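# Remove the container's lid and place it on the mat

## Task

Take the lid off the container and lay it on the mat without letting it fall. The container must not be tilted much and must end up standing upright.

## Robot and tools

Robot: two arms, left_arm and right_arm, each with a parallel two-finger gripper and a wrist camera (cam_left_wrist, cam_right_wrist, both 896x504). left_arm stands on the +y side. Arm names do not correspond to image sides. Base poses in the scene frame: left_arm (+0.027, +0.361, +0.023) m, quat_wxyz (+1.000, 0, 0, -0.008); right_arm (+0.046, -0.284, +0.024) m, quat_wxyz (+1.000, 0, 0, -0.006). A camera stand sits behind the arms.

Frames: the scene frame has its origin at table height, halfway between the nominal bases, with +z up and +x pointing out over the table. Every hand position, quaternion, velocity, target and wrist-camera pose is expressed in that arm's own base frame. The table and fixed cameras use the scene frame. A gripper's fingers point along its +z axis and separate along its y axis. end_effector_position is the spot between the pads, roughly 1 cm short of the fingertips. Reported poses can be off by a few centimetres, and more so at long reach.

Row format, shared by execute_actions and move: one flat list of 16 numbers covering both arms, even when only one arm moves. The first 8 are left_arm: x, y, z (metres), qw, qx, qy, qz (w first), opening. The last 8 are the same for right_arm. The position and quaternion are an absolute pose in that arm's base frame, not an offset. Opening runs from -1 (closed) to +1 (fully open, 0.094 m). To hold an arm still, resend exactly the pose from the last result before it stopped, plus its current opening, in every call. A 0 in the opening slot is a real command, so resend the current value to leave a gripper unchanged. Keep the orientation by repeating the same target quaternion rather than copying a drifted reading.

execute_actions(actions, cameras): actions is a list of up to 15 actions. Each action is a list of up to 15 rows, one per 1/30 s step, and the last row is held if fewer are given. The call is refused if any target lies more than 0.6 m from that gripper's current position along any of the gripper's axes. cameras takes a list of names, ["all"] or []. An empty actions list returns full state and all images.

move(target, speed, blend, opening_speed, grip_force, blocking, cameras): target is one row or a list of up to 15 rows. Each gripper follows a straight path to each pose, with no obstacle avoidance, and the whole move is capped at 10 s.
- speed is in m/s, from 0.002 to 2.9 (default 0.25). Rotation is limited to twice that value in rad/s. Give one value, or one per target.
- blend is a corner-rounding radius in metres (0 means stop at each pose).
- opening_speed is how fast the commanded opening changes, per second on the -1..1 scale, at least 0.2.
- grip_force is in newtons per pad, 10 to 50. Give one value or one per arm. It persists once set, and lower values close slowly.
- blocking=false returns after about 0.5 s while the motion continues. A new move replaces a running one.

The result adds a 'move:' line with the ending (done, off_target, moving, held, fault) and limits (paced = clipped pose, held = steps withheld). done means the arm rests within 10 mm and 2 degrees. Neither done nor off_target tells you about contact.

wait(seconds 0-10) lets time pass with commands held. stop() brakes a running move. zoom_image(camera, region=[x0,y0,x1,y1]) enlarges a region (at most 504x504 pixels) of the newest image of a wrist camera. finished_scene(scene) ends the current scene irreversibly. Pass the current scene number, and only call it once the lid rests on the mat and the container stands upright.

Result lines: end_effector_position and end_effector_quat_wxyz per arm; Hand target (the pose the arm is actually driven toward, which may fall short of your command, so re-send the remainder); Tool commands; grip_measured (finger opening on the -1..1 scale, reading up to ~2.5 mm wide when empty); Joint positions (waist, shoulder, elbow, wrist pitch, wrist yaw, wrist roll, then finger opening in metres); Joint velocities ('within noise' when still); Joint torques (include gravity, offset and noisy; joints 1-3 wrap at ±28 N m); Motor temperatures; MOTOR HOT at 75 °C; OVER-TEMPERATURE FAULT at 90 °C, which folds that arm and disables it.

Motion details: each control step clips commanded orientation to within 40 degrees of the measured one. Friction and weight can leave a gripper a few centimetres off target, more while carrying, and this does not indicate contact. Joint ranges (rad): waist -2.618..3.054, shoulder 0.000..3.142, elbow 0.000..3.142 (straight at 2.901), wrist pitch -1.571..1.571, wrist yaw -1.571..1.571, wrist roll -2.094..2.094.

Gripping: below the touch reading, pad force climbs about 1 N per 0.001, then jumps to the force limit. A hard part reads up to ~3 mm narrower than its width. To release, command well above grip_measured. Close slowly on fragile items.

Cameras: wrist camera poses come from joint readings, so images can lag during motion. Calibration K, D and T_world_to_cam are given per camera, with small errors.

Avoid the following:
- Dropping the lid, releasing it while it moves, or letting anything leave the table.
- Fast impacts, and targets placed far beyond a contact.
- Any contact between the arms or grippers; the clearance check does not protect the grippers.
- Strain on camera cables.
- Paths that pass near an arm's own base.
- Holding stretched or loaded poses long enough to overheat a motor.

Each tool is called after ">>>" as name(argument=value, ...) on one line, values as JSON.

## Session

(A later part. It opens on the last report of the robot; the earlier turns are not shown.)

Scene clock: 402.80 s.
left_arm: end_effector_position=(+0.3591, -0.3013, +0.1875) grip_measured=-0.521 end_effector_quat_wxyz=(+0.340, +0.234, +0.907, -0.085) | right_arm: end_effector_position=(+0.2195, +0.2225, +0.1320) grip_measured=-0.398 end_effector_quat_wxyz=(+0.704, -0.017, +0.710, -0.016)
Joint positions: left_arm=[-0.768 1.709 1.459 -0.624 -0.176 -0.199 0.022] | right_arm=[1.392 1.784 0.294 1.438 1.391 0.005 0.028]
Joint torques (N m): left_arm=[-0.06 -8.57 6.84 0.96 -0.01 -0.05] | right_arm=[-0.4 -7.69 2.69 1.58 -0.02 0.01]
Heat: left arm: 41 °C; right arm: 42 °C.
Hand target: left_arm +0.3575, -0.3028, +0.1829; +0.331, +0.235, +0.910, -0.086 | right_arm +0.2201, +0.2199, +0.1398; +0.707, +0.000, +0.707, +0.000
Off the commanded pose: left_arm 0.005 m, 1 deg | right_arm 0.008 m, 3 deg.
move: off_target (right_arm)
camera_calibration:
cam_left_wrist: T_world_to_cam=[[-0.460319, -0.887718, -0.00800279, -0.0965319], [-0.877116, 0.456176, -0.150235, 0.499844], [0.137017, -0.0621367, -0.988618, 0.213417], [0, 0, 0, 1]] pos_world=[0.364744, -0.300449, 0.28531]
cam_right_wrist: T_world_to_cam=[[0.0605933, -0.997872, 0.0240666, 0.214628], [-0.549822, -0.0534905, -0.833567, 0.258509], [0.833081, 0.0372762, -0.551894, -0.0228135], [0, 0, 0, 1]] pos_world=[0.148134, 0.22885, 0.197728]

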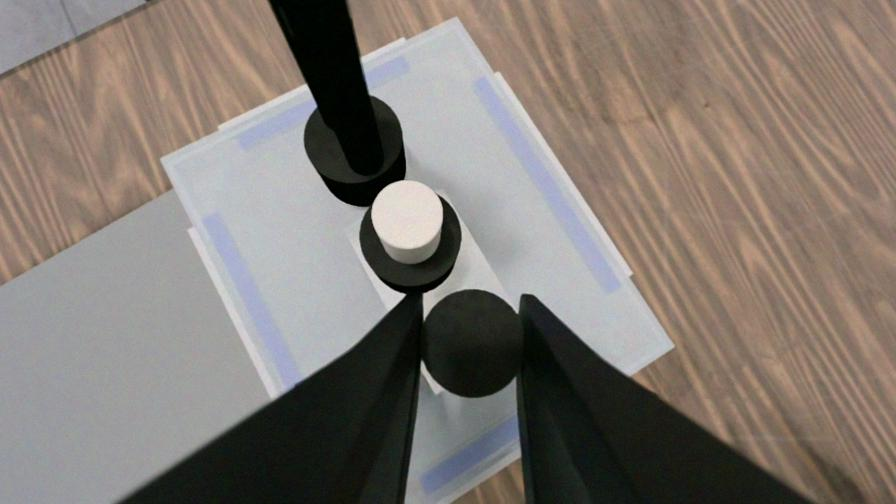

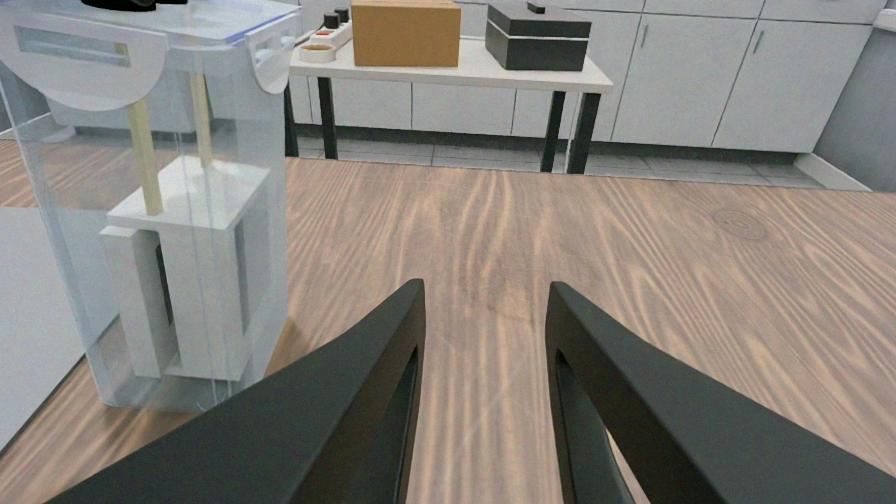

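>>> move(target=[[0.3575,-0.303,0.183,0.331,0.2353,0.9098,-0.0857,-1,0.29,0.265,0.14,0.7705,-0.0821,0.6239,0.1014,-0.4],[0.3575,-0.303,0.183,0.331,0.2353,0.9098,-0.0857,-1,0.325,0.285,0.14,0.7705,-0.0821,0.6239,0.1014,-0.4]], cameras=["all"], speed=0.1)

>>> zoom_image(camera="cam_right_wrist", region=[300, 60, 540, 300])

Scene clock: 407.03 s.
left_arm: end_effector_position=(+0.3591, -0.3013, +0.1875) grip_measured=-0.521 end_effector_quat_wxyz=(+0.340, +0.234, +0.907, -0.085) | right_arm: end_effector_position=(+0.3210, +0.2813, +0.1217) grip_measured=-0.398 end_effector_quat_wxyz=(+0.700, -0.113, +0.702, +0.064)
Joint positions: left_arm=[-0.768 1.709 1.459 -0.624 -0.176 -0.199 0.022] | right_arm=[1.014 1.967 0.503 1.447 0.763 -0.058 0.028]
Joint torques (N m): left_arm=[-0.08 -8.57 6.84 0.97 0 -0.04] | right_arm=[-0.57 -5.67 5.5 2.89 -0.1 -0.04]
Heat: left arm: 40 °C; right arm: 43 °C.
Hand target: left_arm +0.3575, -0.3028, +0.1829; +0.331, +0.235, +0.910, -0.086 | right_arm +0.3244, +0.2840, +0.1401; +0.724, -0.085, +0.678, +0.091
Off the commanded pose: left_arm 0.005 m, 1 deg | right_arm 0.019 m, 13 deg.
joint sent to its limit (right arm) — joint 4 (wrist pitch), upper limit. The joint targets are off in orientation, not in position.
move: off_target (right_arm)
camera_calibration:
cam_left_wrist: T_world_to_cam=[[-0.460319, -0.887718, -0.00800279, -0.0965319], [-0.877116, 0.456176, -0.150235, 0.499844], [0.137017, -0.0621367, -0.988618, 0.213417], [0, 0, 0, 1]] pos_world=[0.364744, -0.300449, 0.28531]
cam_right_wrist: T_world_to_cam=[[0.30508, -0.95116, 0.0471334, 0.173031], [-0.516867, -0.206946, -0.830676, 0.341088], [0.799859, 0.229061, -0.554758, -0.158207], [0, 0, 0, 1]] pos_world=[0.250052, 0.271405, 0.187412]

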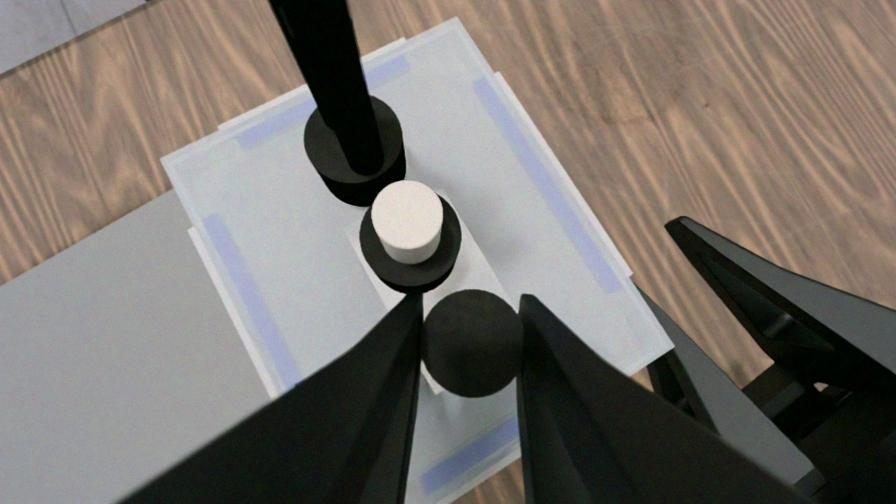

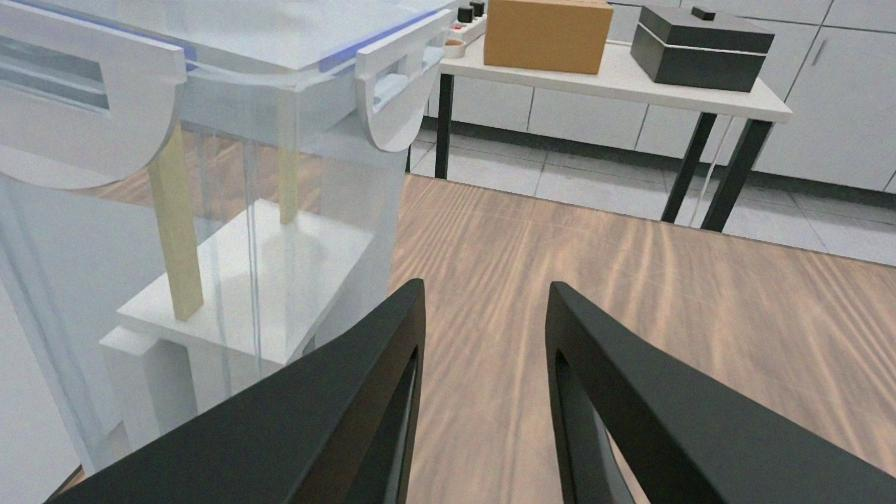

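Scaled by 2.100 from the camera's 896x504 image, which has a finer 1280x720 frame.

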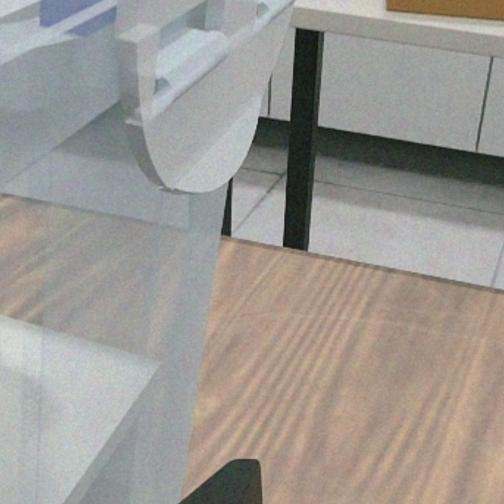

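>>> move(target=[[0.3575,-0.303,0.183,0.331,0.2353,0.9098,-0.0857,-1,0.335,0.301,0.142,0.7705,-0.0821,0.6239,0.1014,-0.4]], cameras=["cam_right_wrist"], speed=0.06)

>>> zoom_image(camera="cam_right_wrist", region=[300, 60, 540, 300])

Scene clock: 409.13 s.
left_arm: end_effector_position=(+0.3591, -0.3013, +0.1875) grip_measured=-0.521 end_effector_quat_wxyz=(+0.340, +0.234, +0.907, -0.085) | right_arm: end_effector_position=(+0.3306, +0.2983, +0.1241) grip_measured=-0.398 end_effector_quat_wxyz=(+0.707, -0.114, +0.695, +0.067)
Joint positions: left_arm=[-0.768 1.709 1.459 -0.624 -0.176 -0.199 0.022] | right_arm=[1.014 2.018 0.582 1.447 0.757 -0.076 0.028]
Joint torques (N m): left_arm=[-0.06 -8.55 6.86 0.96 -0.01 -0.04] | right_arm=[-0.7 -6.24 5.76 2.88 -0.11 -0.03]
Heat: left arm: 40 °C; right arm: 43 °C.
Hand target: left_arm +0.3575, -0.3028, +0.1829; +0.331, +0.235, +0.910, -0.086 | right_arm +0.3344, +0.3000, +0.1420; +0.731, -0.086, +0.671, +0.093
Off the commanded pose: left_arm 0.005 m, 1 deg | right_arm 0.019 m, 12 deg.
joint sent to its limit (right arm) — joint 4 (wrist pitch), upper limit. The joint targets are off in orientation, not in position.
move: off_target (right_arm)
camera_calibration:
cam_right_wrist: T_world_to_cam=[[0.310313, -0.949426, 0.0479145, 0.183845], [-0.499724, -0.205793, -0.841383, 0.346812], [0.808691, 0.237148, -0.538311, -0.175828], [0, 0, 0, 1]] pos_world=[0.258451, 0.287616, 0.188342]
Images, in order (width x height): cam_right_wrist 896x504.

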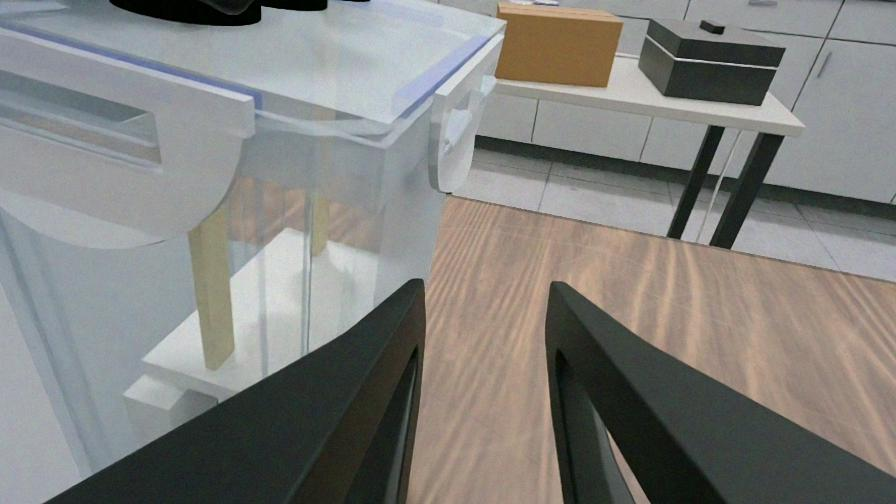

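Scaled by 2.100 from the camera's 896x504 image, which has a finer 1280x720 frame.

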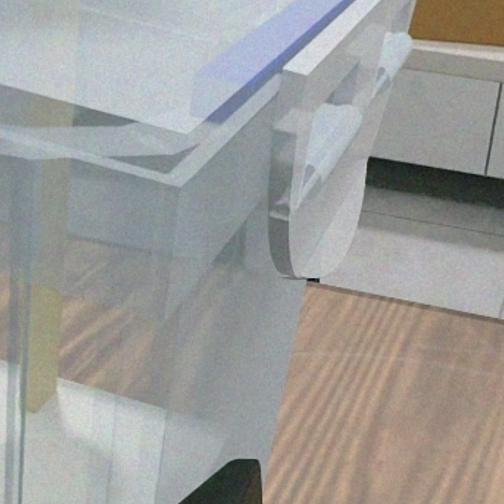

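>>> move(target=[[0.3575,-0.303,0.183,0.331,0.2353,0.9098,-0.0857,-1,0.338,0.305,0.150,0.7705,-0.0821,0.6239,0.1014,-0.4]], cameras=["cam_right_wrist"], speed=0.06)

>>> zoom_image(camera="cam_right_wrist", region=[300, 60, 540, 300])

Scene clock: 411.10 s.
left_arm: end_effector_position=(+0.3591, -0.3013, +0.1875) grip_measured=-0.521 end_effector_quat_wxyz=(+0.340, +0.234, +0.907, -0.085) | right_arm: end_effector_position=(+0.3343, +0.3010, +0.1298) grip_measured=-0.398 end_effector_quat_wxyz=(+0.712, -0.114, +0.690, +0.065)
Joint positions: left_arm=[-0.768 1.709 1.459 -0.624 -0.176 -0.199 0.022] | right_arm=[1.009 2.018 0.601 1.447 0.753 -0.093 0.028]
Joint torques (N m): left_arm=[-0.09 -8.55 6.84 0.96 -0.01 -0.04] | right_arm=[-0.5 -6.64 6.04 2.88 -0.15 -0.03]
Heat: left arm: 40 °C; right arm: 44 °C.
Hand target: left_arm +0.3575, -0.3029, +0.1829; +0.331, +0.235, +0.910, -0.086 | right_arm +0.3373, +0.3039, +0.1499; +0.737, -0.086, +0.664, +0.095
Off the commanded pose: left_arm 0.005 m, 1 deg | right_arm 0.021 m, 12 deg.
joint sent to its limit (right arm) — joint 4 (wrist pitch), upper limit. The joint targets are off in orientation, not in position.
move: off_target (right_arm)
camera_calibration:
cam_right_wrist: T_world_to_cam=[[0.307941, -0.949994, 0.051804, 0.185438], [-0.487781, -0.204395, -0.848701, 0.350647], [0.816849, 0.236081, -0.52633, -0.180354], [0, 0, 0, 1]] pos_world=[0.261256, 0.290413, 0.193062]
Images, in order (width x height): cam_right_wrist 896x504.

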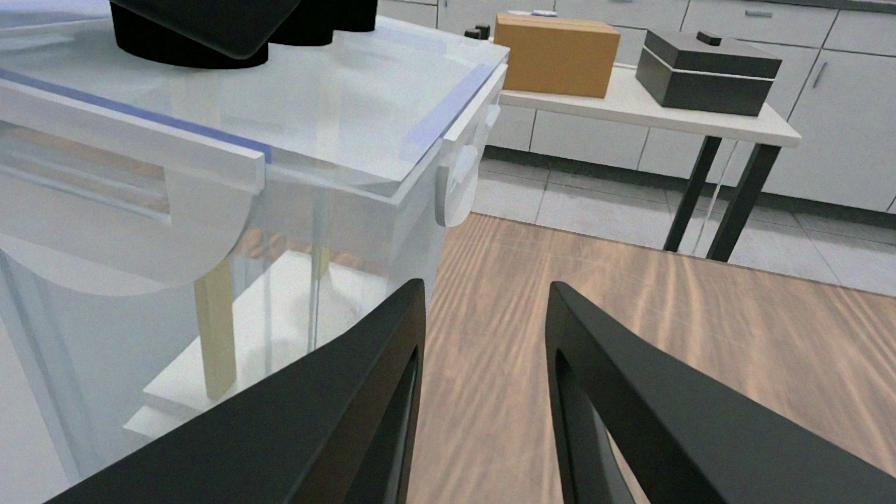

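Scaled by 2.100 from the camera's 896x504 image, which has a finer 1280x720 frame.

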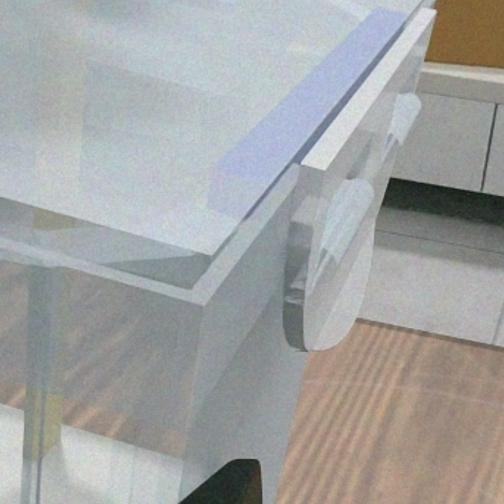

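>>> move(target=[[0.3575,-0.303,0.183,0.331,0.2353,0.9098,-0.0857,-1,0.350,0.306,0.155,0.7705,-0.0821,0.6239,0.1014,-0.4]], cameras=["cam_right_wrist"], speed=0.06)

>>> zoom_image(camera="cam_right_wrist", region=[300, 100, 540, 340])

Scene clock: 412.70 s.
left_arm: end_effector_position=(+0.3591, -0.3013, +0.1875) grip_measured=-0.522 end_effector_quat_wxyz=(+0.340, +0.234, +0.907, -0.085) | right_arm: end_effector_position=(+0.3467, +0.3000, +0.1354) grip_measured=-0.398 end_effector_quat_wxyz=(+0.718, -0.109, +0.685, +0.065)
Joint positions: left_arm=[-0.768 1.709 1.459 -0.624 -0.176 -0.199 0.022] | right_arm=[0.976 2.027 0.631 1.447 0.728 -0.102 0.028]
Joint torques (N m): left_arm=[-0.06 -8.55 6.84 0.96 -0.01 -0.04] | right_arm=[-0.44 -6.5 6.41 2.89 -0.28 -0.04]
Heat: left arm: 40 °C; right arm: 44 °C.
Hand target: left_arm +0.3575, -0.3029, +0.1829; +0.331, +0.235, +0.910, -0.086 | right_arm +0.3491, +0.3048, +0.1550; +0.743, -0.085, +0.657, +0.096
Off the commanded pose: left_arm 0.005 m, 1 deg | right_arm 0.021 m, 11 deg.
joint sent to its limit (right arm) — joint 4 (wrist pitch), upper limit. The joint targets are off in orientation, not in position.
move: off_target (right_arm)
camera_calibration:
cam_right_wrist: T_world_to_cam=[[0.299644, -0.95283, 0.0482602, 0.184519], [-0.476744, -0.193358, -0.857512, 0.355302], [0.826395, 0.233941, -0.512195, -0.191881], [0, 0, 0, 1]] pos_world=[0.272667, 0.289404, 0.19749]
Images, in order (width x height): cam_right_wrist 896x504.

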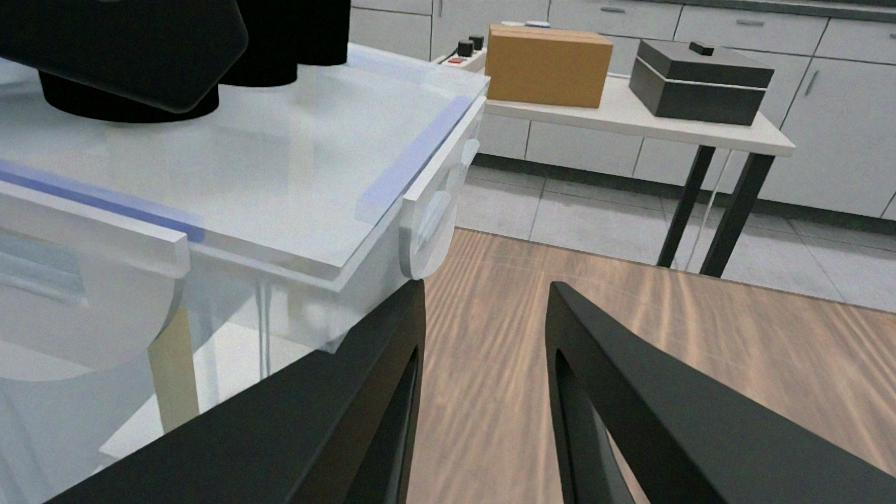

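Scaled by 2.100 from the camera's 896x504 image, which has a finer 1280x720 frame.

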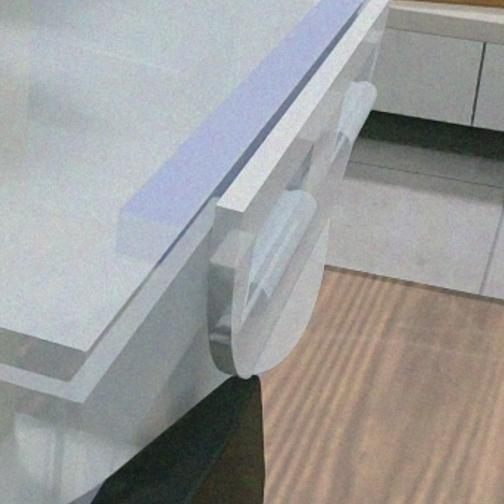

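>>> move(target=[[0.3575,-0.303,0.183,0.331,0.2353,0.9098,-0.0857,-1,0.345,0.315,0.145,0.7705,-0.0821,0.6239,0.1014,-0.4]], cameras=["cam_right_wrist"], speed=0.06)

>>> zoom_image(camera="cam_right_wrist", region=[300, 100, 540, 340])

Scene clock: 414.27 s.
left_arm: end_effector_position=(+0.3590, -0.3012, +0.1874) grip_measured=-0.522 end_effector_quat_wxyz=(+0.339, +0.234, +0.907, -0.085) | right_arm: end_effector_position=(+0.3476, +0.3013, +0.1267) grip_measured=-0.398 end_effector_quat_wxyz=(+0.714, -0.104, +0.690, +0.053)
Joint positions: left_arm=[-0.768 1.709 1.459 -0.624 -0.176 -0.199 0.022] | right_arm=[0.986 2.06 0.65 1.447 0.762 -0.102 0.028]
Joint torques (N m): left_arm=[-0.06 -8.58 6.86 0.97 -0.01 -0.04] | right_arm=[1.18 -6.6 6.32 2.88 -0.29 0.05]
Heat: left arm: 40 °C; right arm: 45 °C.
Hand target: left_arm +0.3575, -0.3029, +0.1829; +0.331, +0.235, +0.910, -0.086 | right_arm +0.3442, +0.3137, +0.1451; +0.738, -0.085, +0.663, +0.096
Off the commanded pose: left_arm 0.005 m, 1 deg | right_arm 0.023 m, 12 deg.
joint sent to its limit (right arm) — joint 4 (wrist pitch), upper limit. The joint targets are off in orientation, not in position.
move: off_target (right_arm)
camera_calibration:
cam_right_wrist: T_world_to_cam=[[0.277217, -0.959139, 0.0565993, 0.19463], [-0.489517, -0.191682, -0.850665, 0.351544], [0.826755, 0.208113, -0.522652, -0.188392], [0, 0, 0, 1]] pos_world=[0.273886, 0.293269, 0.189567]
Images, in order (width x height): cam_right_wrist 896x504.

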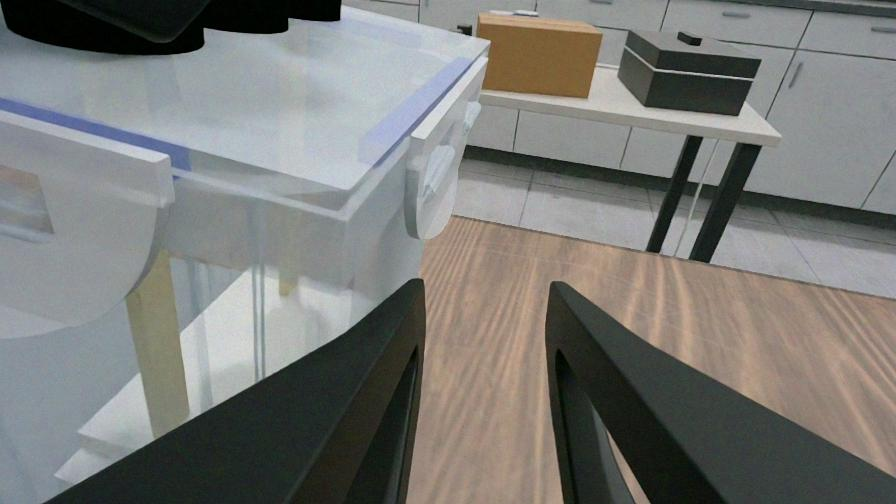

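Scaled by 2.100 from the camera's 896x504 image, which has a finer 1280x720 frame.

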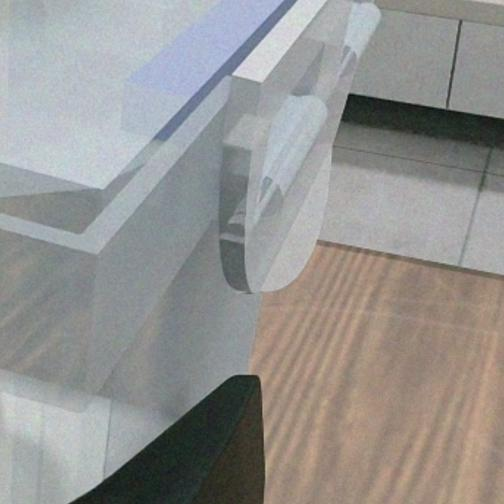

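>>> move(target=[[0.3575,-0.303,0.183,0.331,0.2353,0.9098,-0.0857,-1,0.336,0.298,0.145,0.7572,-0.1416,0.6132,0.1748,-0.4],[0.3575,-0.303,0.183,0.331,0.2353,0.9098,-0.0857,-1,0.338,0.310,0.145,0.7572,-0.1416,0.6132,0.1748,-0.4]], cameras=["cam_right_wrist"], speed=0.06)

>>> zoom_image(camera="cam_right_wrist", region=[300, 100, 540, 340])

Scene clock: 418.87 s.
left_arm: end_effector_position=(+0.3590, -0.3011, +0.1873) grip_measured=-0.522 end_effector_quat_wxyz=(+0.339, +0.234, +0.907, -0.085) | right_arm: end_effector_position=(+0.3368, +0.3037, +0.1069) grip_measured=-0.399 end_effector_quat_wxyz=(+0.682, -0.184, +0.696, +0.128)
Joint positions: left_arm=[-0.768 1.709 1.459 -0.624 -0.176 -0.199 0.022] | right_arm=[0.911 2.024 0.534 1.448 0.466 -0.054 0.028]
Joint torques (N m): left_arm=[-0.03 -8.57 6.86 0.98 0 -0.04] | right_arm=[0.47 -9.37 5.56 3.01 0.02 0.09]
Heat: left arm: 40 °C; right arm: 46 °C.
Hand target: left_arm +0.3575, -0.3029, +0.1829; +0.331, +0.235, +0.910, -0.086 | right_arm +0.3371, +0.3086, +0.1444; +0.720, -0.149, +0.657, +0.164
Off the commanded pose: left_arm 0.005 m, 1 deg | right_arm 0.039 m, 15 deg.
joint sent to its limit (right arm) — joint 4 (wrist pitch), upper limit. The joint targets are off in orientation, not in position.
move: off_target (right_arm)
camera_calibration:
cam_right_wrist: T_world_to_cam=[[0.483993, -0.873706, 0.0488823, 0.10626], [-0.485039, -0.314345, -0.816042, 0.361927], [0.728346, 0.371249, -0.575922, -0.201038], [0, 0, 0, 1]] pos_world=[0.270545, 0.281245, 0.174371]
Images, in order (width x height): cam_right_wrist 896x504.

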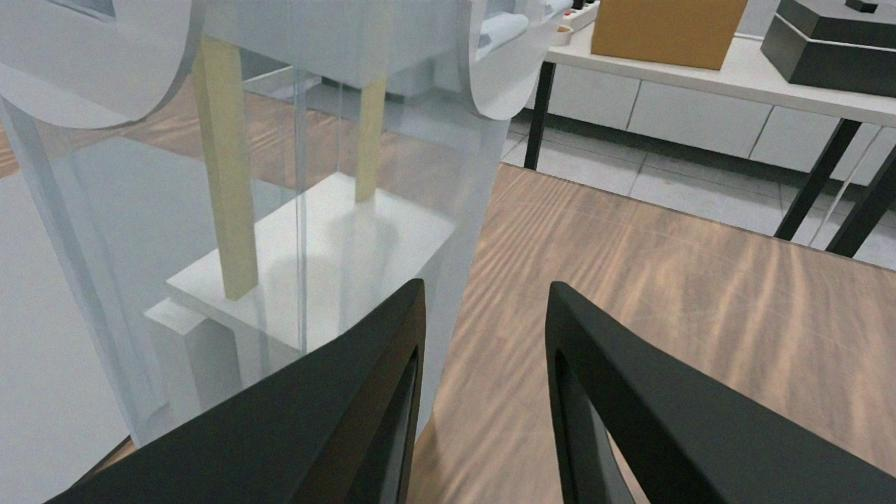

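Scaled by 2.100 from the camera's 896x504 image, which has a finer 1280x720 frame.

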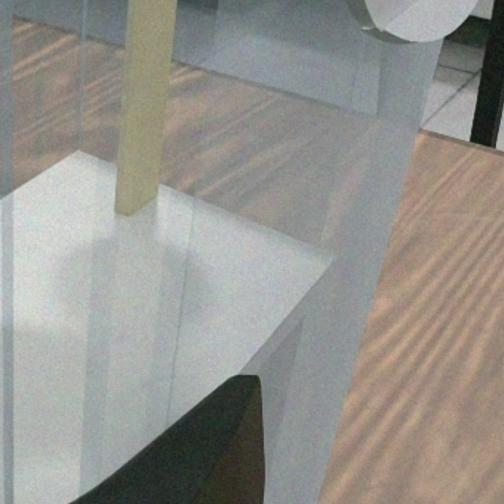

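>>> move(target=[[0.3575,-0.303,0.183,0.331,0.2353,0.9098,-0.0857,-1,0.338,0.308,0.172,0.7572,-0.1416,0.6132,0.1748,-0.4]], cameras=["cam_right_wrist"], speed=0.06)

>>> zoom_image(camera="cam_right_wrist", region=[300, 100, 540, 340])

Scene clock: 420.57 s.
left_arm: end_effector_position=(+0.3590, -0.3011, +0.1873) grip_measured=-0.522 end_effector_quat_wxyz=(+0.339, +0.234, +0.907, -0.085) | right_arm: end_effector_position=(+0.3371, +0.3035, +0.1201) grip_measured=-0.399 end_effector_quat_wxyz=(+0.692, -0.182, +0.687, +0.129)
Joint positions: left_arm=[-0.768 1.709 1.459 -0.624 -0.176 -0.199 0.022] | right_arm=[0.911 1.993 0.534 1.448 0.469 -0.069 0.028]
Joint torques (N m): left_arm=[-0.05 -8.57 6.87 0.97 0.01 -0.05] | right_arm=[-0.08 -12 5.63 3.01 -0.16 -0.03]
Heat: left arm: 40 °C; right arm: 46 °C.
Hand target: left_arm +0.3575, -0.3029, +0.1829; +0.331, +0.235, +0.910, -0.086 | right_arm +0.3370, +0.3061, +0.1706; +0.738, -0.146, +0.637, +0.168
Off the commanded pose: left_arm 0.005 m, 1 deg | right_arm 0.052 m, 13 deg.
joint sent to its limit (right arm) — joint 4 (wrist pitch), upper limit. The joint targets are off in orientation, not in position.
move: off_target (right_arm)
camera_calibration:
cam_right_wrist: T_world_to_cam=[[0.481046, -0.875153, 0.0519764, 0.10631], [-0.464612, -0.304763, -0.831417, 0.364844], [0.743458, 0.375801, -0.553212, -0.202815], [0, 0, 0, 1]] pos_world=[0.269155, 0.280446, 0.185612]
Images, in order (width x height): cam_right_wrist 896x504.

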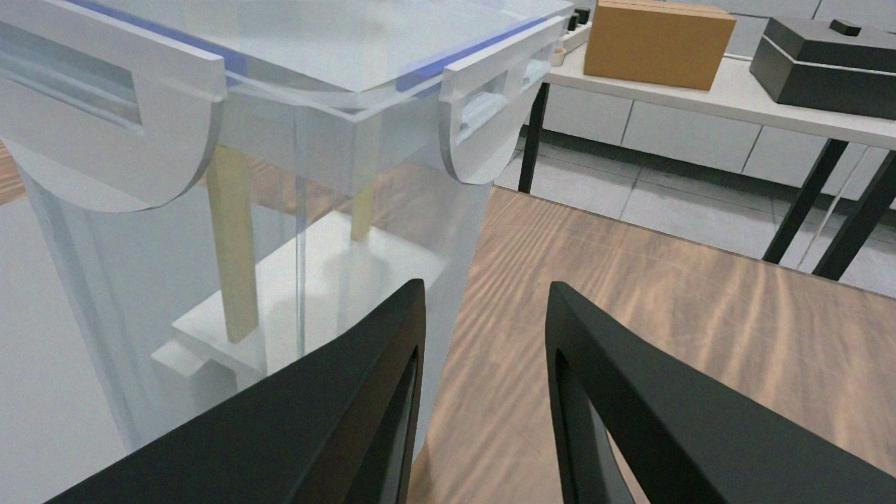

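Scaled by 2.100 from the camera's 896x504 image, which has a finer 1280x720 frame.

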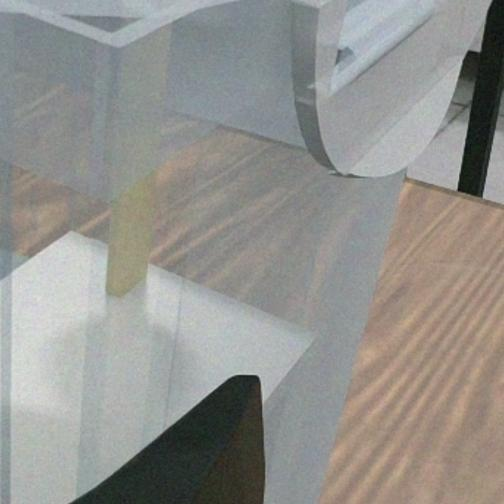

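>>> move(target=[[0.3575,-0.303,0.183,0.331,0.2353,0.9098,-0.0857,-1,0.348,0.3115,0.182,0.7572,-0.1416,0.6132,0.1748,-0.4]], cameras=["cam_right_wrist"], speed=0.06)

>>> zoom_image(camera="cam_right_wrist", region=[300, 100, 540, 340])

Scene clock: 421.97 s.
left_arm: end_effector_position=(+0.3590, -0.3011, +0.1873) grip_measured=-0.522 end_effector_quat_wxyz=(+0.339, +0.234, +0.907, -0.085) | right_arm: end_effector_position=(+0.3471, +0.3036, +0.1301) grip_measured=-0.399 end_effector_quat_wxyz=(+0.702, -0.174, +0.679, +0.127)
Joint positions: left_arm=[-0.768 1.709 1.459 -0.624 -0.176 -0.199 0.022] | right_arm=[0.892 1.993 0.565 1.448 0.462 -0.081 0.028]
Joint torques (N m): left_arm=[-0.06 -8.57 6.83 0.97 -0.01 -0.05] | right_arm=[-0.16 -11.51 6.53 2.99 -0.35 -0.05]
Heat: left arm: 40 °C; right arm: 46 °C.
Hand target: left_arm +0.3575, -0.3029, +0.1829; +0.331, +0.235, +0.910, -0.086 | right_arm +0.3463, +0.3090, +0.1809; +0.747, -0.144, +0.626, +0.171
Off the commanded pose: left_arm 0.005 m, 1 deg | right_arm 0.052 m, 12 deg.
joint sent to its limit (right arm) — joint 4 (wrist pitch), upper limit. The joint targets still meet the commanded pose.
move: off_target (right_arm)
camera_calibration:
cam_right_wrist: T_world_to_cam=[[0.468323, -0.882058, 0.0514486, 0.10763], [-0.447937, -0.287214, -0.846677, 0.36874], [0.761595, 0.373472, -0.529615, -0.213381], [0, 0, 0, 1]] pos_world=[0.277277, 0.280535, 0.193657]
Images, in order (width x height): cam_right_wrist 896x504.

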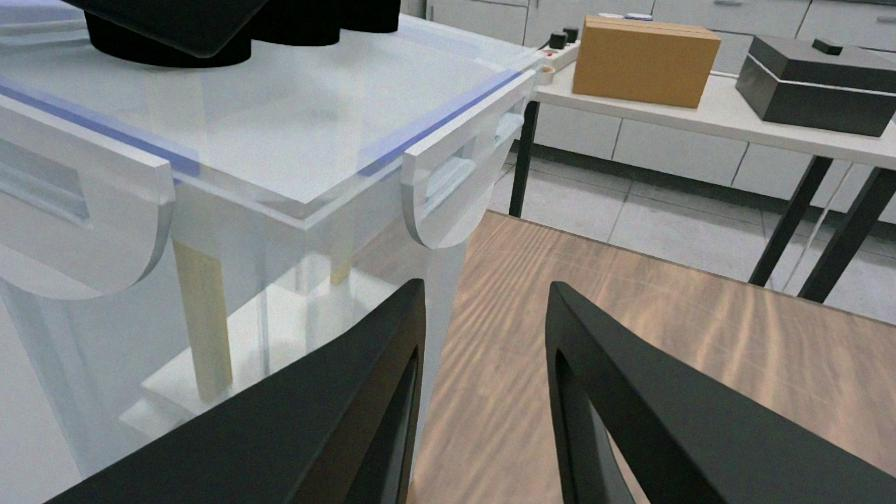

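Scaled by 2.100 from the camera's 896x504 image, which has a finer 1280x720 frame.

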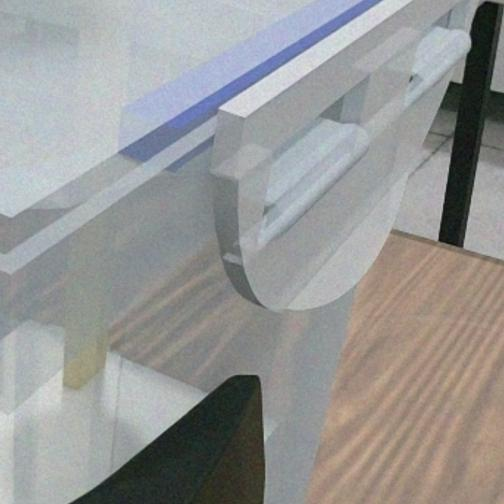

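>>> move(target=[[0.3575,-0.303,0.183,0.331,0.2353,0.9098,-0.0857,-1,0.340,0.319,0.182,0.7572,-0.1416,0.6132,0.1748,-0.4]], cameras=["cam_right_wrist"], speed=0.06)

>>> zoom_image(camera="cam_right_wrist", region=[300, 100, 540, 340])

Scene clock: 423.43 s.
left_arm: end_effector_position=(+0.3588, -0.3009, +0.1871) grip_measured=-0.522 end_effector_quat_wxyz=(+0.339, +0.234, +0.907, -0.084) | right_arm: end_effector_position=(+0.3449, +0.3034, +0.1301) grip_measured=-0.399 end_effector_quat_wxyz=(+0.703, -0.169, +0.680, +0.119)
Joint positions: left_arm=[-0.768 1.709 1.459 -0.626 -0.176 -0.199 0.022] | right_arm=[0.907 1.993 0.565 1.448 0.496 -0.085 0.028]
Joint torques (N m): left_arm=[-0.06 -8.54 6.86 0.98 0 -0.04] | right_arm=[1.43 -11.34 6.83 3 -0.36 -0.03]
Heat: left arm: 40 °C; right arm: 46 °C.
Hand target: left_arm +0.3575, -0.3029, +0.1829; +0.331, +0.235, +0.910, -0.086 | right_arm +0.3385, +0.3160, +0.1809; +0.747, -0.144, +0.626, +0.171
Off the commanded pose: left_arm 0.005 m, 1 deg | right_arm 0.054 m, 12 deg.
joint sent to its limit (right arm) — joint 4 (wrist pitch), upper limit. The joint targets still meet the commanded pose.
move: off_target (right_arm)
camera_calibration:
cam_right_wrist: T_world_to_cam=[[0.452052, -0.890294, 0.0550084, 0.1162], [-0.452197, -0.28189, -0.846201, 0.367511], [0.768873, 0.357652, -0.530017, -0.209317], [0, 0, 0, 1]] pos_world=[0.274597, 0.281912, 0.193654]
Images, in order (width x height): cam_right_wrist 896x504.

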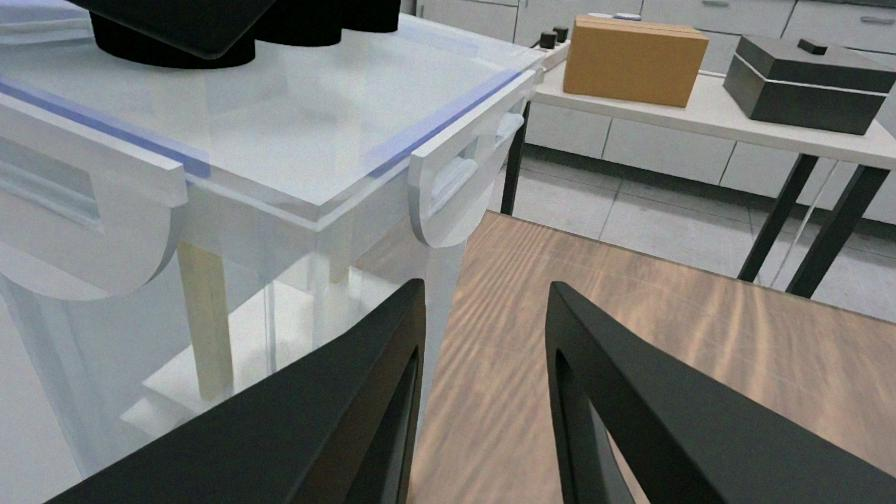

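Scaled by 2.100 from the camera's 896x504 image, which has a finer 1280x720 frame.

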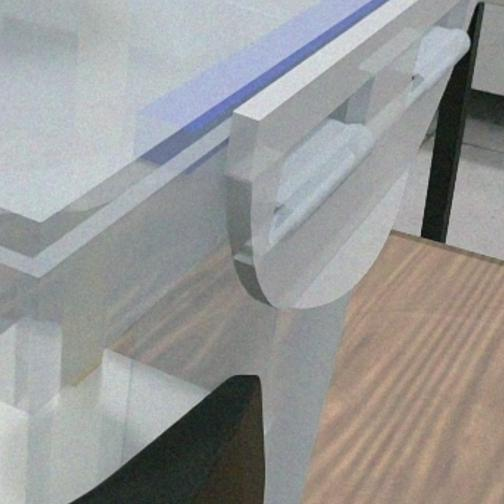

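>>> move(target=[[0.3575,-0.303,0.183,0.331,0.2353,0.9098,-0.0857,-1,0.338,0.305,0.175,0.7431,-0.1840,0.6018,0.2272,-0.4],[0.3575,-0.303,0.183,0.331,0.2353,0.9098,-0.0857,-1,0.340,0.315,0.182,0.7431,-0.1840,0.6018,0.2272,-0.4]], cameras=["cam_right_wrist"], speed=0.06)

>>> zoom_image(camera="cam_right_wrist", region=[300, 100, 540, 340])

Scene clock: 426.40 s.
left_arm: end_effector_position=(+0.3588, -0.3007, +0.1871) grip_measured=-0.522 end_effector_quat_wxyz=(+0.339, +0.233, +0.908, -0.084) | right_arm: end_effector_position=(+0.3451, +0.3028, +0.1313) grip_measured=-0.399 end_effector_quat_wxyz=(+0.688, -0.209, +0.671, +0.179)
Joint positions: left_arm=[-0.768 1.709 1.459 -0.626 -0.177 -0.201 0.022] | right_arm=[0.821 1.959 0.523 1.448 0.265 -0.05 0.028]
Joint torques (N m): left_arm=[-0.06 -8.58 6.82 0.99 0 -0.02] | right_arm=[1.26 -10.77 6.28 3.05 -0.3 0.08]
Motor temperatures (°C): left_arm=[30 39 34 40 30 30 34] | right_arm=[30 34 35 47 28 31 31]
Heat: left arm: 40 °C; right arm: 47 °C.
Hand target: left_arm +0.3575, -0.3029, +0.1829; +0.331, +0.235, +0.910, -0.086 | right_arm +0.3387, +0.3128, +0.1807; +0.732, -0.188, +0.615, +0.224
Off the commanded pose: left_arm 0.005 m, 1 deg | right_arm 0.052 m, 12 deg.
joint sent to its limit (right arm) — joint 4 (wrist pitch), upper limit. The joint targets still meet the commanded pose.
move: off_target (right_arm)
camera_calibration:
cam_right_wrist: T_world_to_cam=[[0.57709, -0.816253, 0.0264064, 0.0537289], [-0.423526, -0.326766, -0.844896, 0.371874], [0.698278, 0.476398, -0.534278, -0.219578], [0, 0, 0, 1]] pos_world=[0.279819, 0.269979, 0.19546]
Images, in order (width x height): cam_right_wrist 896x504.

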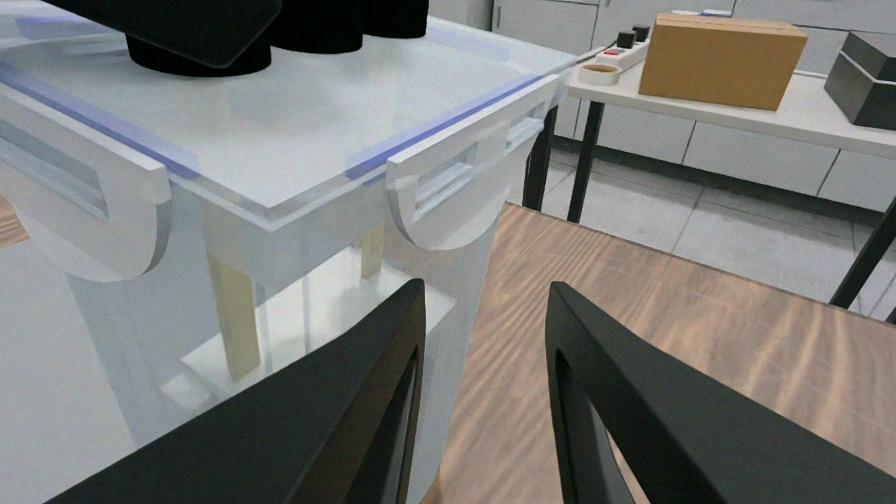

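Scaled by 2.100 from the camera's 896x504 image, which has a finer 1280x720 frame.

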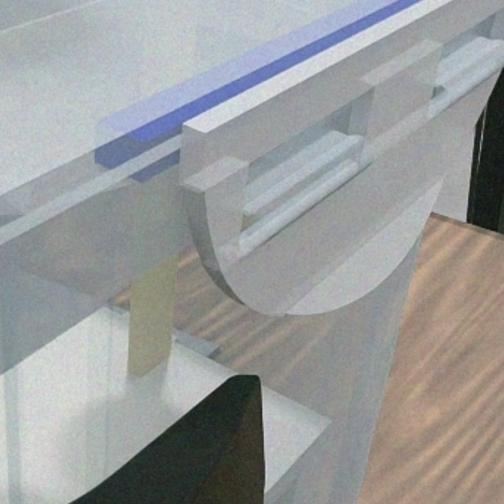

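>>> move(target=[[0.3575,-0.303,0.183,0.331,0.2353,0.9098,-0.0857,-1,0.330,0.317,0.190,0.7431,-0.1840,0.6018,0.2272,-0.4]], cameras=["cam_right_wrist"], speed=0.06)

>>> zoom_image(camera="cam_right_wrist", region=[300, 100, 540, 340])

Scene clock: 427.73 s.
left_arm: end_effector_position=(+0.3588, -0.3007, +0.1870) grip_measured=-0.523 end_effector_quat_wxyz=(+0.338, +0.233, +0.908, -0.084) | right_arm: end_effector_position=(+0.3421, +0.3035, +0.1367) grip_measured=-0.399 end_effector_quat_wxyz=(+0.694, -0.198, +0.670, +0.173)
Joint positions: left_arm=[-0.768 1.709 1.459 -0.627 -0.177 -0.201 0.022] | right_arm=[0.845 1.946 0.523 1.448 0.313 -0.05 0.028]
Joint torques (N m): left_arm=[-0.06 -8.55 6.86 0.99 0.01 -0.02] | right_arm=[1.69 -12.22 5.16 3.04 -0.48 -0.04]
Heat: left arm: 40 °C; right arm: 47 °C.
Hand target: left_arm +0.3575, -0.3029, +0.1829; +0.331, +0.235, +0.910, -0.086 | right_arm +0.3296, +0.3149, +0.1883; +0.737, -0.186, +0.610, +0.224
Off the commanded pose: left_arm 0.005 m, 1 deg | right_arm 0.056 m, 12 deg.
joint sent to its limit (right arm) — joint 4 (wrist pitch), upper limit. The joint targets still meet the commanded pose.
move: off_target (right_arm)
camera_calibration:
cam_right_wrist: T_world_to_cam=[[0.557133, -0.830114, 0.0226759, 0.06745], [-0.424499, -0.30816, -0.851374, 0.371028], [0.713725, 0.464703, -0.524068, -0.218051], [0, 0, 0, 1]] pos_world=[0.275551, 0.271656, 0.200081]
Images, in order (width x height): cam_right_wrist 896x504.

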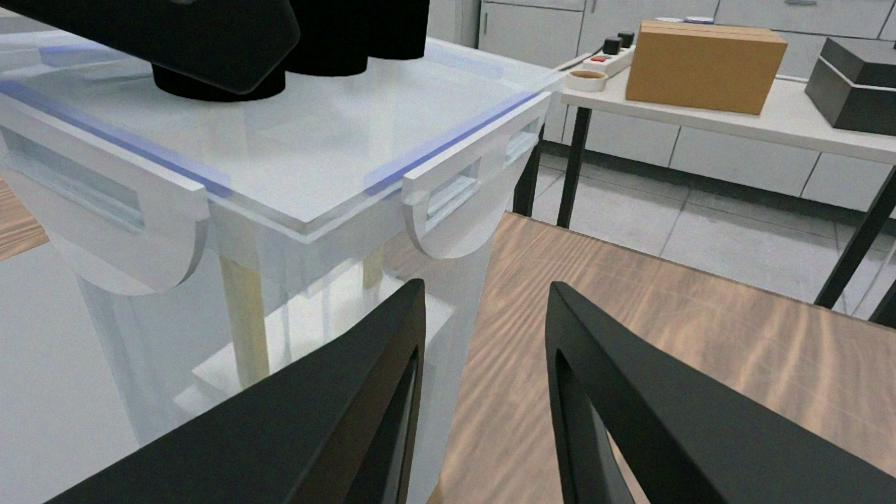

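Scaled by 2.100 from the camera's 896x504 image, which has a finer 1280x720 frame.

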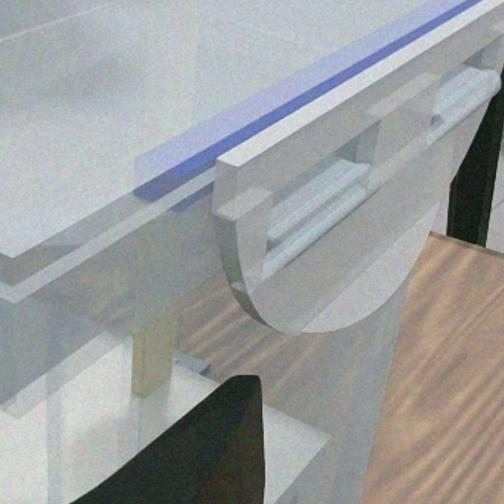

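>>> move(target=[[0.3575,-0.303,0.183,0.331,0.2353,0.9098,-0.0857,-1,0.330,0.318,0.200,0.7431,-0.1840,0.6018,0.2272,-0.4]], cameras=["cam_right_wrist"], speed=0.06)

>>> zoom_image(camera="cam_right_wrist", region=[300, 100, 540, 340])

Scene clock: 428.90 s.
left_arm: end_effector_position=(+0.3588, -0.3007, +0.1870) grip_measured=-0.523 end_effector_quat_wxyz=(+0.338, +0.233, +0.908, -0.084) | right_arm: end_effector_position=(+0.3420, +0.3026, +0.1461) grip_measured=-0.399 end_effector_quat_wxyz=(+0.701, -0.195, +0.663, +0.174)
Joint positions: left_arm=[-0.768 1.709 1.459 -0.627 -0.177 -0.202 0.022] | right_arm=[0.845 1.924 0.523 1.448 0.317 -0.057 0.028]
Joint torques (N m): left_arm=[-0.05 -8.54 6.86 0.98 0 -0.01] | right_arm=[1.78 -12.14 5.91 2.93 -0.55 -0.04]
Heat: left arm: 40 °C; right arm: 48 °C.
Hand target: left_arm +0.3575, -0.3029, +0.1829; +0.331, +0.235, +0.910, -0.086 | right_arm +0.3292, +0.3154, +0.1983; +0.743, -0.184, +0.603, +0.226
Off the commanded pose: left_arm 0.005 m, 1 deg | right_arm 0.057 m, 11 deg.
move: off_target (right_arm)
camera_calibration:
cam_right_wrist: T_world_to_cam=[[0.553667, -0.832405, 0.023561, 0.0682423], [-0.41053, -0.297458, -0.861965, 0.372266], [0.724512, 0.467569, -0.50642, -0.219895], [0, 0, 0, 1]] pos_world=[0.274359, 0.270355, 0.207913]
Images, in order (width x height): cam_right_wrist 896x504.

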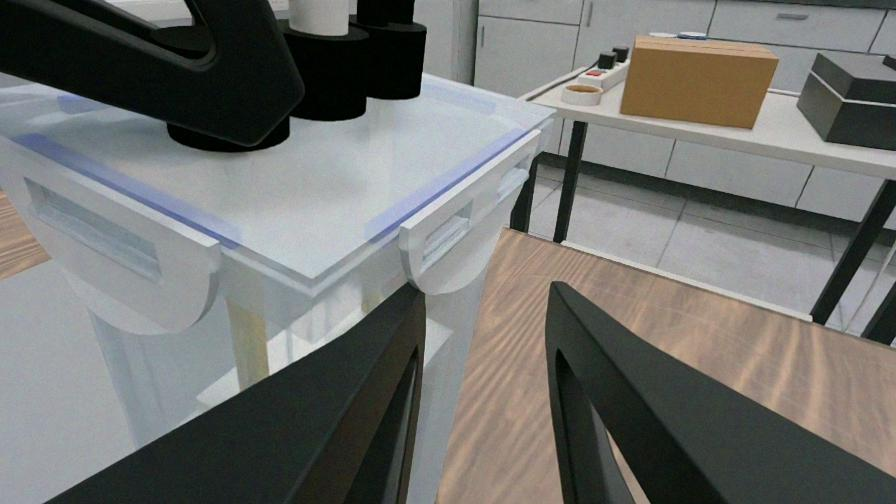

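Scaled by 2.100 from the camera's 896x504 image, which has a finer 1280x720 frame.

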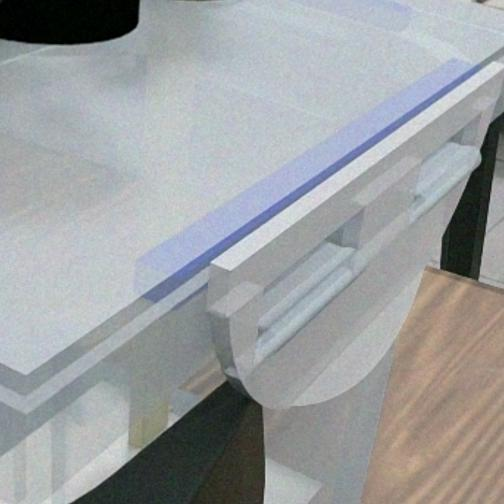

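>>> move(target=[[0.3575,-0.303,0.183,0.331,0.2353,0.9098,-0.0857,-1,0.330,0.318,0.208,0.7431,-0.1840,0.6018,0.2272,-0.4]], cameras=["cam_right_wrist"], speed=0.06)

>>> zoom_image(camera="cam_right_wrist", region=[300, 100, 540, 340])

Scene clock: 430.17 s.
left_arm: end_effector_position=(+0.3588, -0.3007, +0.1870) grip_measured=-0.523 end_effector_quat_wxyz=(+0.338, +0.232, +0.908, -0.084) | right_arm: end_effector_position=(+0.3419, +0.3024, +0.1480) grip_measured=-0.399 end_effector_quat_wxyz=(+0.699, -0.198, +0.666, +0.171)
Joint positions: left_arm=[-0.768 1.709 1.459 -0.627 -0.177 -0.204 0.022] | right_arm=[0.845 1.904 0.523 1.419 0.317 -0.061 0.028]
Joint torques (N m): left_arm=[-0.08 -8.57 6.87 0.98 0 0] | right_arm=[1.78 -13.46 6.35 2.84 -0.55 0.01]
Heat: left arm: 40 °C; right arm: 48 °C.
Hand target: left_arm +0.3575, -0.3029, +0.1829; +0.331, +0.235, +0.910, -0.086 | right_arm +0.3291, +0.3151, +0.2060; +0.743, -0.184, +0.602, +0.226
Off the commanded pose: left_arm 0.005 m, 1 deg | right_arm 0.063 m, 11 deg.
move: off_target (right_arm)
camera_calibration:
cam_right_wrist: T_world_to_cam=[[0.553615, -0.832232, 0.0300104, 0.0671284], [-0.413775, -0.306167, -0.857352, 0.376716], [0.722703, 0.462226, -0.513855, -0.215367], [0, 0, 0, 1]] pos_world=[0.274359, 0.270752, 0.210296]
Images, in order (width x height): cam_right_wrist 896x504.

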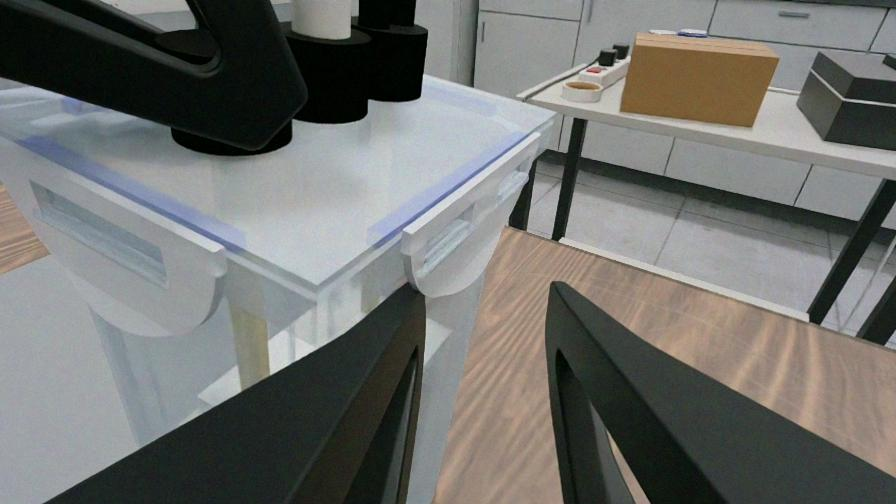

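Scaled by 2.100 from the camera's 896x504 image, which has a finer 1280x720 frame.

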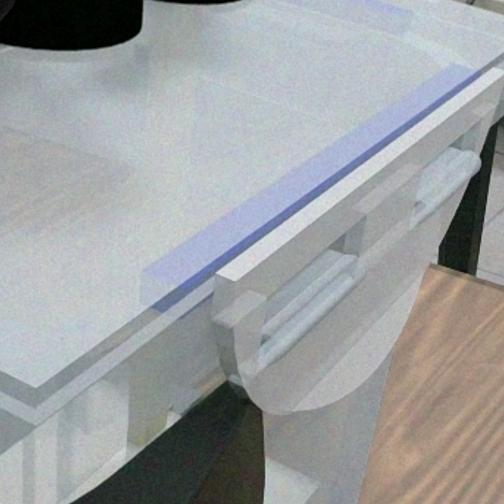

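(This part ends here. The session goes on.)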